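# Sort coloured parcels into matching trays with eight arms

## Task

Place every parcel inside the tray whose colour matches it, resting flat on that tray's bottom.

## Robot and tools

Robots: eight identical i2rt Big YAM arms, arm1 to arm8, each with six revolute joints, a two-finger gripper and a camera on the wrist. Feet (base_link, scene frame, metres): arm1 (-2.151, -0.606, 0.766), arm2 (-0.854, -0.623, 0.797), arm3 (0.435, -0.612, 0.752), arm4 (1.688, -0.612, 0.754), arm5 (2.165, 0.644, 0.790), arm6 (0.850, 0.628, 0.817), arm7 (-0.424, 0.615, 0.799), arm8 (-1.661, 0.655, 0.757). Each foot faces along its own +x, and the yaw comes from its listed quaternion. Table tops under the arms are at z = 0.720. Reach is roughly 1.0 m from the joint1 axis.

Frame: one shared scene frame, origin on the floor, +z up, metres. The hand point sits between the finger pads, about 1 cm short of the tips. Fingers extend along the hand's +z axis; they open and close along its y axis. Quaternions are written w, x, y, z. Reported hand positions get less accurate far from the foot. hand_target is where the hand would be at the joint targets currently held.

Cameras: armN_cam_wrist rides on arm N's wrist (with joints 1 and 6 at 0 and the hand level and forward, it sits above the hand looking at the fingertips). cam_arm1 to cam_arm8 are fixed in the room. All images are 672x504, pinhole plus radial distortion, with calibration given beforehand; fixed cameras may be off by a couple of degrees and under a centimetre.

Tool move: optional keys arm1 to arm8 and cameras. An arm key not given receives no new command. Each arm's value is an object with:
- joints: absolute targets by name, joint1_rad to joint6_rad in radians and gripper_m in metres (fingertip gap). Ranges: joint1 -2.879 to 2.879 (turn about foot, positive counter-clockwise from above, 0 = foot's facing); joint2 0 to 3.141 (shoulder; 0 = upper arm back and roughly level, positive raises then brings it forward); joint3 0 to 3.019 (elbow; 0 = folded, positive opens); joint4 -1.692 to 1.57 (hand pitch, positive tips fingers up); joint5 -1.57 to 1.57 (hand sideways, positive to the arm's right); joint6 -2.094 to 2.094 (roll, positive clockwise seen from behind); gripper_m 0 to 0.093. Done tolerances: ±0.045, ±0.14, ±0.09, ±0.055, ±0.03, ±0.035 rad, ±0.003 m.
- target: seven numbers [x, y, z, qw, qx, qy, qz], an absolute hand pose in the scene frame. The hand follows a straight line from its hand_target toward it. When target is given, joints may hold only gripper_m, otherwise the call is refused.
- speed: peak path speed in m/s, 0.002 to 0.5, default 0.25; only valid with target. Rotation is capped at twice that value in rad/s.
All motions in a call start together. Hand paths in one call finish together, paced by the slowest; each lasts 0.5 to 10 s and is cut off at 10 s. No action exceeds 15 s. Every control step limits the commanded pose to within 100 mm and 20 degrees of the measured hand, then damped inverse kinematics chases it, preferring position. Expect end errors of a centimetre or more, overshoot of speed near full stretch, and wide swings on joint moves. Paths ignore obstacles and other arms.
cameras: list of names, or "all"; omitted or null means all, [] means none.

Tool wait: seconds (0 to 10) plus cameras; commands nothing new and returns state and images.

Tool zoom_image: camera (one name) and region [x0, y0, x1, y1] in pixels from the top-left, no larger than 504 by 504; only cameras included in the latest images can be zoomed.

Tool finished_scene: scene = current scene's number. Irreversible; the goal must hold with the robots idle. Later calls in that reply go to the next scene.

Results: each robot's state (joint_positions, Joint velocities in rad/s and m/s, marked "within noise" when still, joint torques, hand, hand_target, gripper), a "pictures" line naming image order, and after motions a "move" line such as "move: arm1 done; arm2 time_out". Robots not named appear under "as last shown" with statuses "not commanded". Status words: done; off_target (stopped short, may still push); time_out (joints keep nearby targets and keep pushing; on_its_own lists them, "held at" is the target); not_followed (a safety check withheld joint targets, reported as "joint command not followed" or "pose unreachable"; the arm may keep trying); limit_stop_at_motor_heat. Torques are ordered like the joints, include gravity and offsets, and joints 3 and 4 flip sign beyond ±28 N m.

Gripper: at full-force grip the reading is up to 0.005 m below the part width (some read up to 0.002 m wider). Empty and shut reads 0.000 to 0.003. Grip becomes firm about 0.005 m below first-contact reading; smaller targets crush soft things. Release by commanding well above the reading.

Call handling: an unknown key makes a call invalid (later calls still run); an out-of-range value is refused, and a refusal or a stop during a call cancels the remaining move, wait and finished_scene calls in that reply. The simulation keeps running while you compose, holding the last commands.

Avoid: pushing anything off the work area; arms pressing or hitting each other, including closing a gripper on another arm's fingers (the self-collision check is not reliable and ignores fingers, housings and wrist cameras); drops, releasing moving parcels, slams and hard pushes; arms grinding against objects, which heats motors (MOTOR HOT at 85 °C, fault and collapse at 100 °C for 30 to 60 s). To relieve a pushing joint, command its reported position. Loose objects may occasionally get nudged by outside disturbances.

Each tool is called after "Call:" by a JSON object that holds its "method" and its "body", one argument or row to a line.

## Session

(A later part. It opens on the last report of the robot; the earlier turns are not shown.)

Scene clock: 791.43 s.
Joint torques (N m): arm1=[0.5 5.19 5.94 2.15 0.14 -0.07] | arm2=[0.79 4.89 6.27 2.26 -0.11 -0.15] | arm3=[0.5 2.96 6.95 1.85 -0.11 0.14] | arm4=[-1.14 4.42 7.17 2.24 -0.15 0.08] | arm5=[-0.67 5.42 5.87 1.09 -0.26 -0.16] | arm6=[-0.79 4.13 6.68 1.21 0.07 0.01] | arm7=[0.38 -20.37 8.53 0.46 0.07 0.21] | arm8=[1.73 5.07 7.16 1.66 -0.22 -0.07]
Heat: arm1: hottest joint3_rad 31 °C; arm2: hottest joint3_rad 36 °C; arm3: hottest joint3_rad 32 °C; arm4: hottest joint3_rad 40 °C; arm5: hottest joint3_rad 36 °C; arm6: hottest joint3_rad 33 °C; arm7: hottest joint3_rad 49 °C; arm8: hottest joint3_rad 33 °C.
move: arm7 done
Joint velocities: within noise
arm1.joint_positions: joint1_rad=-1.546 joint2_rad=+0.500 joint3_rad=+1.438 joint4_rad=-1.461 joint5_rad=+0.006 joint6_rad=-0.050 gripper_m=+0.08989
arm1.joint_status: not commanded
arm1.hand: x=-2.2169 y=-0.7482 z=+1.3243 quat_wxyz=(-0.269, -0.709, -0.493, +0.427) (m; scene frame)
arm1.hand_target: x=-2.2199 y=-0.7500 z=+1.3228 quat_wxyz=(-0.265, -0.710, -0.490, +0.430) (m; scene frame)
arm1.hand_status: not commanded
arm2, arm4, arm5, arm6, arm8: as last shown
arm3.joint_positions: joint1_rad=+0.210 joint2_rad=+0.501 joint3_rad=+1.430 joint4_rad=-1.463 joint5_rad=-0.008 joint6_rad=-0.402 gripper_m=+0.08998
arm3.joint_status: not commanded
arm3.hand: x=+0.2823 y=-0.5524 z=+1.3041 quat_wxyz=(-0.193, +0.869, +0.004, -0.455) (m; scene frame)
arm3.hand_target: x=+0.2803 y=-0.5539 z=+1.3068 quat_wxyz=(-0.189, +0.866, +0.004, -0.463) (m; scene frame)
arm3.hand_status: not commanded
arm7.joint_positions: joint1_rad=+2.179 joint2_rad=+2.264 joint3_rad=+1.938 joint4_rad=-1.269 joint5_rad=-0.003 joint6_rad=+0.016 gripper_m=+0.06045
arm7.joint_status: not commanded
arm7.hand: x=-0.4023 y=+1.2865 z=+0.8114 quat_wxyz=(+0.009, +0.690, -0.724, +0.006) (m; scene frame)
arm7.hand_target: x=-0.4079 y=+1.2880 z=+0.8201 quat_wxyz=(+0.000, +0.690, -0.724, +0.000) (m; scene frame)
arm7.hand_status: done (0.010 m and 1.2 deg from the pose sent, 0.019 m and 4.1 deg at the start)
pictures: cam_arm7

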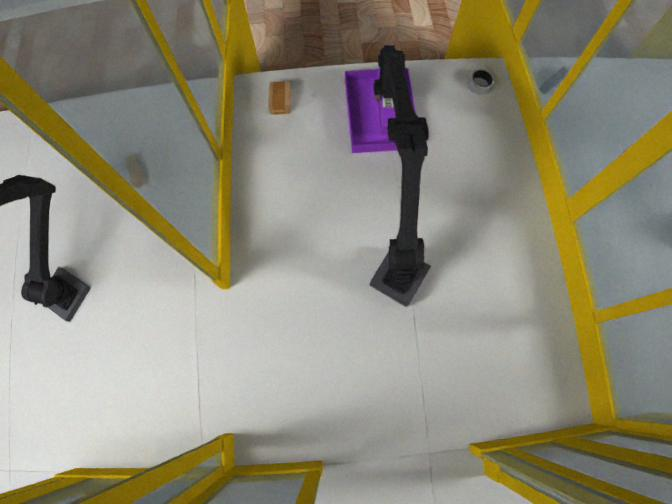

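Call:
{"method": "move", "body": {
  "arm7": {"target":[-0.408,1.286,0.742,0,-0.690,0.724,0],"speed":0.12},
  "cameras": ["cam_arm7"]
}}

Call:
{"method": "zoom_image", "body": {
  "camera": "cam_arm7",
  "region": [310, 30, 460, 180]
}}

Scene clock: 798.23 s.
Joint torques (N m): arm1=[0.67 5.36 5.93 2.17 0.14 -0.04] | arm2=[0.73 4.89 6.27 2.26 -0.11 -0.15] | arm3=[0.62 2.9 6.94 1.85 -0.11 0.14] | arm4=[-1.14 4.42 7.16 2.25 -0.15 0.08] | arm5=[-0.5 5.3 5.9 1.37 -0.22 -0.14] | arm6=[-0.67 4.13 6.68 1.21 0.07 0.01] | arm7=[0.44 -17.79 8.57 0.55 0.08 0.2] | arm8=[2.08 4.95 7.13 1.68 -0.2 -0.08]
Heat: arm1: hottest joint3_rad 31 °C; arm2: hottest joint3_rad 36 °C; arm3: hottest joint3_rad 32 °C; arm4: hottest joint3_rad 40 °C; arm5: hottest joint3_rad 36 °C; arm6: hottest joint3_rad 33 °C; arm7: hottest joint3_rad 49 °C; arm8: hottest joint3_rad 33 °C.
move: arm7 off_target
Joint velocities: within noise
arm1.joint_positions: joint1_rad=-1.546 joint2_rad=+0.500 joint3_rad=+1.439 joint4_rad=-1.461 joint5_rad=+0.006 joint6_rad=-0.050 gripper_m=+0.08989
arm1.joint_status: not commanded
arm1.hand: x=-2.2169 y=-0.7481 z=+1.3245 quat_wxyz=(-0.269, -0.709, -0.493, +0.427) (m; scene frame)
arm1.hand_target: x=-2.2199 y=-0.7499 z=+1.3230 quat_wxyz=(-0.265, -0.710, -0.490, +0.430) (m; scene frame)
arm1.hand_status: not commanded
arm2, arm3, arm4, arm5, arm6, arm8: as last shown
arm7.joint_positions: joint1_rad=+2.179 joint2_rad=+2.309 joint3_rad=+1.864 joint4_rad=-1.117 joint5_rad=-0.003 joint6_rad=+0.016 gripper_m=+0.06045
arm7.joint_status: not commanded
arm7.hand: x=-0.4023 y=+1.2884 z=+0.7558 quat_wxyz=(-0.003, +0.690, -0.724, -0.005) (m; scene frame)
arm7.hand_target: x=-0.4078 y=+1.2857 z=+0.7422 quat_wxyz=(+0.000, +0.690, -0.724, +0.000) (m; scene frame)
arm7.hand_status: off_target (0.015 m and 0.7 deg from the pose sent, 0.070 m and 1.2 deg at the start)
pictures: cam_arm7

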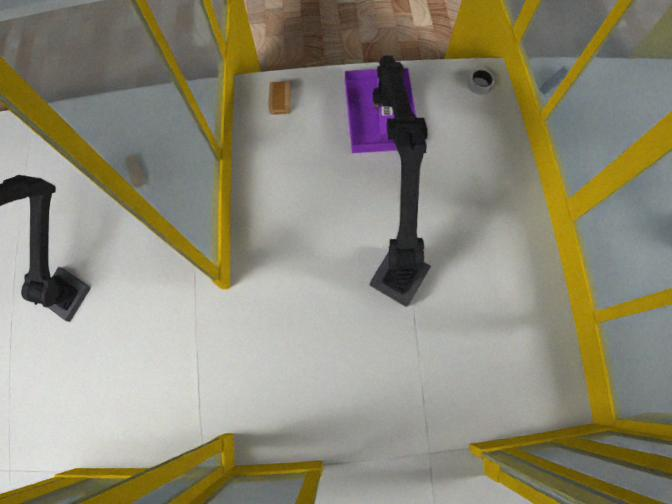

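Scaled by 3.360.

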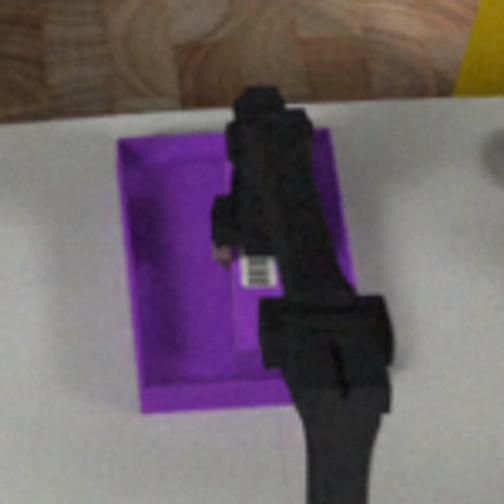

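z .756, down on the floor. Release.

Call:
{"method": "move", "body": {
  "arm7": {"joints":{"gripper_m":0.092}},
  "cameras": []
}}

Call:
{"method": "move", "body": {
  "arm7": {"target":[-0.408,1.286,0.92,0,-0.690,0.724,0],"speed":0.25},
  "cameras": []
}}

Call:
{"method": "move", "body": {
  "arm7": {"joints":{"joint2_rad":0.5,"joint3_rad":1.43,"joint4_rad":-1.45}},
  "cameras": ["cam_arm1","cam_arm3","cam_arm4","cam_arm7"]
}}

Call:
{"method": "zoom_image", "body": {
  "camera": "cam_arm7",
  "region": [310, 30, 460, 180]
}}

Call:
{"method": "zoom_image", "body": {
  "camera": "cam_arm3",
  "region": [190, 330, 320, 470]
}}

Call:
{"method": "zoom_image", "body": {
  "camera": "cam_arm1",
  "region": [90, 310, 250, 470]
}}

Call:
{"method": "zoom_image", "body": {
  "camera": "cam_arm4",
  "region": [330, 290, 490, 450]
}}

Scene clock: 809.47 s.
Joint torques (N m): arm1=[0.32 5.19 5.98 2.19 0.16 -0.05] | arm2=[0.79 4.89 6.27 2.26 -0.11 -0.15] | arm3=[0.5 2.9 6.95 1.81 -0.11 0.13] | arm4=[-1.14 4.42 7.16 2.24 -0.15 0.08] | arm5=[-0.56 5.01 5.94 1.18 -0.22 -0.13] | arm6=[-0.67 4.13 6.67 1.2 0.07 0.01] | arm7=[0.5 -18.02 8.58 0.62 0.07 0.21] | arm8=[2.08 5.07 7.12 1.65 -0.21 -0.1]
Heat: arm1: hottest joint3_rad 31 °C; arm2: hottest joint3_rad 35 °C; arm3: hottest joint3_rad 32 °C; arm4: hottest joint3_rad 40 °C; arm5: hottest joint3_rad 36 °C; arm6: hottest joint3_rad 33 °C; arm7: hottest joint3_rad 48 °C; arm8: hottest joint3_rad 33 °C.
move: arm7 done
Joint velocities: within noise
arm1, arm2, arm3, arm4, arm5, arm6, arm8: as last shown
arm7.joint_positions: joint1_rad=+2.179 joint2_rad=+2.309 joint3_rad=+1.864 joint4_rad=-1.117 joint5_rad=-0.003 joint6_rad=+0.016 gripper_m=+0.09185
arm7.joint_status: all done
arm7.hand: x=-0.4023 y=+1.2884 z=+0.7558 quat_wxyz=(-0.003, +0.690, -0.724, -0.005) (m; scene frame)
arm7.hand_target: x=-0.4078 y=+1.2857 z=+0.7422 quat_wxyz=(+0.000, +0.690, -0.724, +0.000) (m; scene frame)
arm7.hand_status: not commanded
pictures: none
No camera images: "cameras" was empty.

Scene clock: 811.07 s.
Joint torques (N m): arm1=[0.5 5.3 5.97 2.09 0.16 -0.03] | arm2=[0.79 4.89 6.26 2.25 -0.11 -0.15] | arm3=[0.56 2.9 6.95 1.84 -0.11 0.13] | arm4=[-1.14 4.42 7.17 2.24 -0.15 0.08] | arm5=[-0.79 5.25 5.9 1.09 -0.26 -0.15] | arm6=[-0.73 4.07 6.69 1.2 0.07 0.01] | arm7=[0.67 -17.49 15.01 -0.25 0.06 0.21] | arm8=[2.02 5.07 7.17 1.69 -0.22 -0.09]
Heat: arm1: hottest joint3_rad 31 °C; arm2: hottest joint3_rad 35 °C; arm3: hottest joint3_rad 32 °C; arm4: hottest joint3_rad 40 °C; arm5: hottest joint3_rad 36 °C; arm6: hottest joint3_rad 33 °C; arm7: hottest joint3_rad 48 °C; arm8: hottest joint3_rad 33 °C.
move: arm7 off_target
Joint velocities: within noise
arm1.joint_positions: joint1_rad=-1.546 joint2_rad=+0.500 joint3_rad=+1.438 joint4_rad=-1.461 joint5_rad=+0.006 joint6_rad=-0.050 gripper_m=+0.08989
arm1.joint_status: not commanded
arm1.hand: x=-2.2169 y=-0.7482 z=+1.3243 quat_wxyz=(-0.269, -0.709, -0.493, +0.427) (m; scene frame)
arm1.hand_target: x=-2.2199 y=-0.7500 z=+1.3228 quat_wxyz=(-0.265, -0.710, -0.490, +0.430) (m; scene frame)
arm1.hand_status: not commanded
arm2, arm3, arm4, arm5, arm8: as last shown
arm6.joint_positions: joint1_rad=-1.152 joint2_rad=+0.503 joint3_rad=+1.428 joint4_rad=-1.443 joint5_rad=-0.002 joint6_rad=-0.209 gripper_m=+0.09289
arm6.joint_status: not commanded
arm6.hand: x=+0.8173 y=+0.4651 z=+1.3729 quat_wxyz=(-0.276, -0.608, -0.615, +0.419) (m; scene frame)
arm6.hand_target: x=+0.8175 y=+0.4679 z=+1.3727 quat_wxyz=(-0.277, -0.612, -0.612, +0.418) (m; scene frame)
arm6.hand_status: not commanded
arm7.joint_positions: joint1_rad=+2.179 joint2_rad=+2.155 joint3_rad=+2.006 joint4_rad=-1.457 joint5_rad=-0.003 joint6_rad=+0.017 gripper_m=+0.09193
arm7.joint_status: not commanded
arm7.hand: x=-0.4030 y=+1.2706 z=+0.9074 quat_wxyz=(+0.013, +0.690, -0.724, +0.010) (m; scene frame)
arm7.hand_target: x=-0.4082 y=+1.2850 z=+0.9201 quat_wxyz=(+0.000, +0.690, -0.724, -0.001) (m; scene frame)
arm7.hand_status: off_target (0.020 m and 1.9 deg from the pose sent, 0.164 m and 0.7 deg at the start)
pictures: none
No camera images: "cameras" was empty.

Scene clock: 813.13 s.
Joint torques (N m): arm1=[0.32 5.42 5.89 1.99 0.15 -0.06] | arm2=[0.79 4.95 6.27 2.26 -0.11 -0.15] | arm3=[0.5 2.9 6.97 1.8 -0.11 0.13] | arm4=[-1.14 4.42 7.17 2.24 -0.15 0.08] | arm5=[-0.85 5.19 5.87 1.32 -0.22 -0.14] | arm6=[-0.67 4.07 6.68 1.2 0.07 0.01] | arm7=[0.32 2.61 6.71 1.58 0.06 0.2] | arm8=[1.96 5.07 7.21 1.68 -0.21 -0.09]
Heat: arm1: hottest joint3_rad 31 °C; arm2: hottest joint3_rad 35 °C; arm3: hottest joint3_rad 32 °C; arm4: hottest joint3_rad 40 °C; arm5: hottest joint3_rad 36 °C; arm6: hottest joint3_rad 33 °C; arm7: hottest joint3_rad 48 °C; arm8: hottest joint3_rad 33 °C.
move: arm7 done
Joint velocities: within noise
arm1, arm3, arm4, arm5, arm6, arm8: as last shown
arm2.joint_positions: joint1_rad=-1.424 joint2_rad=+0.496 joint3_rad=+1.432 joint4_rad=-1.458 joint5_rad=+0.003 joint6_rad=-0.495 gripper_m=+0.08992
arm2.joint_status: not commanded
arm2.hand: x=-0.7740 y=-0.4838 z=+1.3529 quat_wxyz=(-0.482, +0.605, -0.618, -0.138) (m; scene frame)
arm2.hand_target: x=-0.7739 y=-0.4805 z=+1.3531 quat_wxyz=(-0.483, +0.611, -0.612, -0.138) (m; scene frame)
arm2.hand_status: not commanded
arm7.joint_positions: joint1_rad=+2.179 joint2_rad=+0.502 joint3_rad=+1.441 joint4_rad=-1.455 joint5_rad=-0.003 joint6_rad=+0.017 gripper_m=+0.09193
arm7.joint_status: all done
arm7.hand: x=-0.4183 y=+0.7754 z=+1.3588 quat_wxyz=(-0.358, +0.596, -0.625, -0.355) (m; scene frame)
arm7.hand_target: x=-0.4193 y=+0.7771 z=+1.3553 quat_wxyz=(-0.355, +0.596, -0.626, -0.356) (m; scene frame)
arm7.hand_status: not commanded
pictures: cam_arm1, cam_arm3, cam_arm4, cam_arm7

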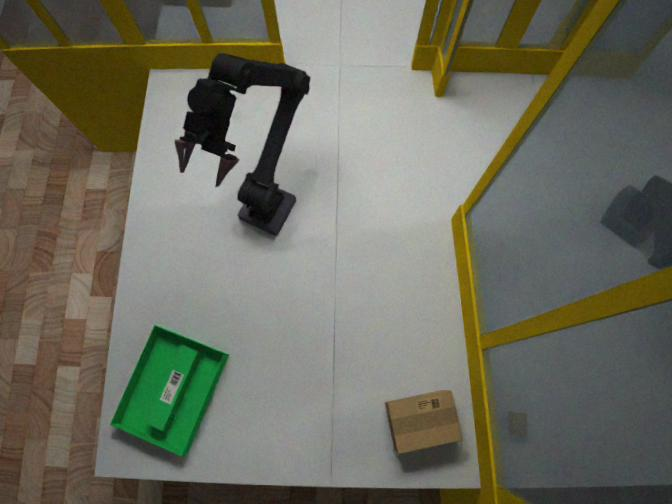

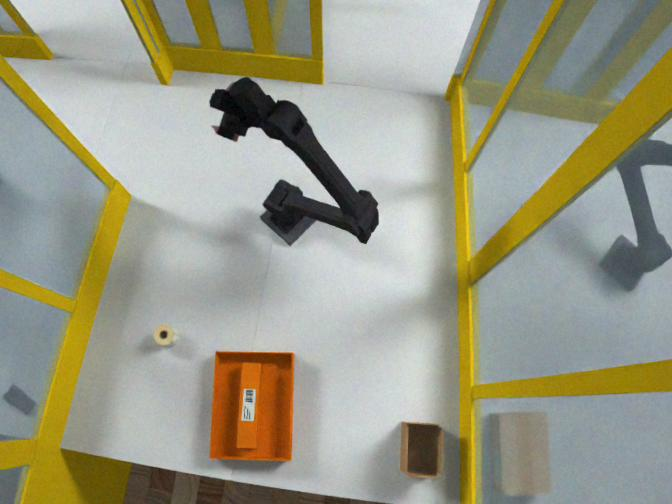

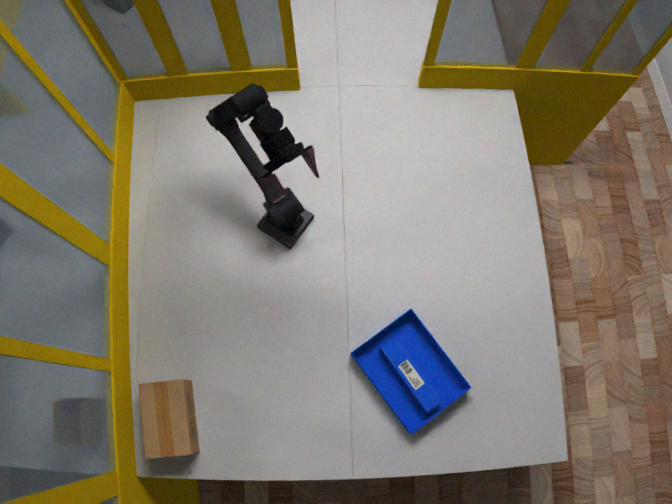

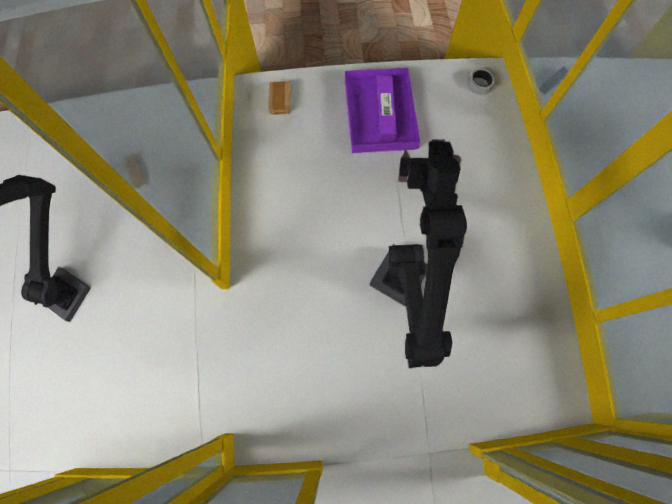

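Scaled by 3.360.

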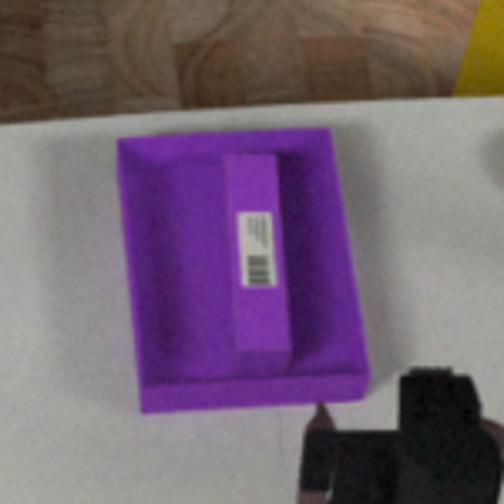

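Scaled by 3.600.

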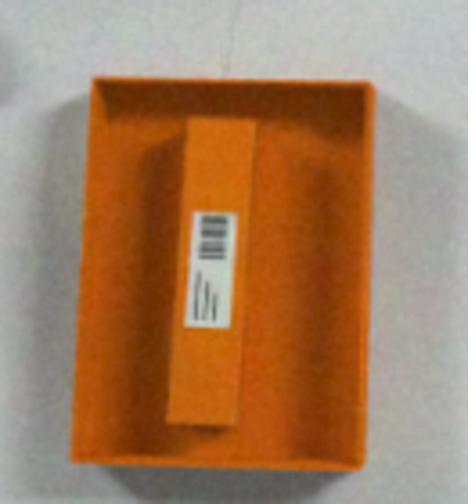

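Scaled by 3.150.

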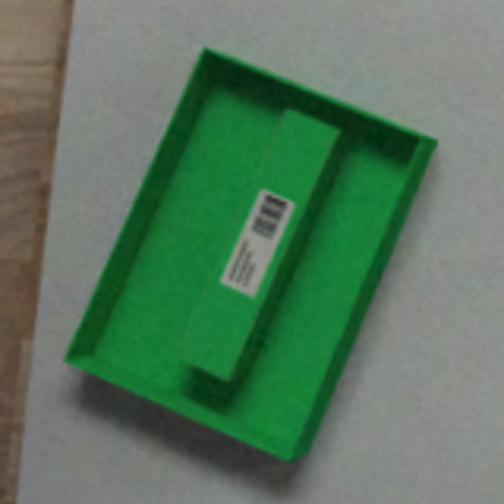

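Scaled by 3.150.

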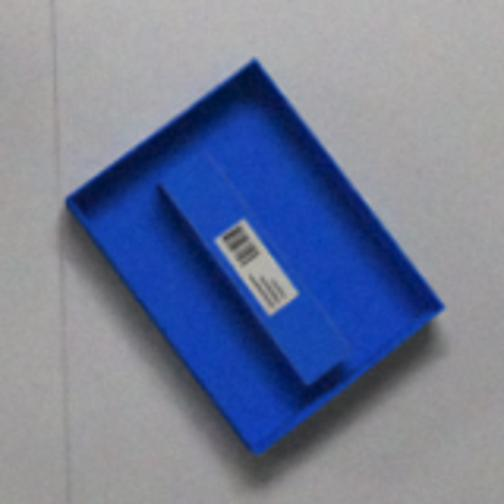

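Call:
{"method": "finished_scene", "body": {
  "scene": 2
}}

The scene is finished: the task was done.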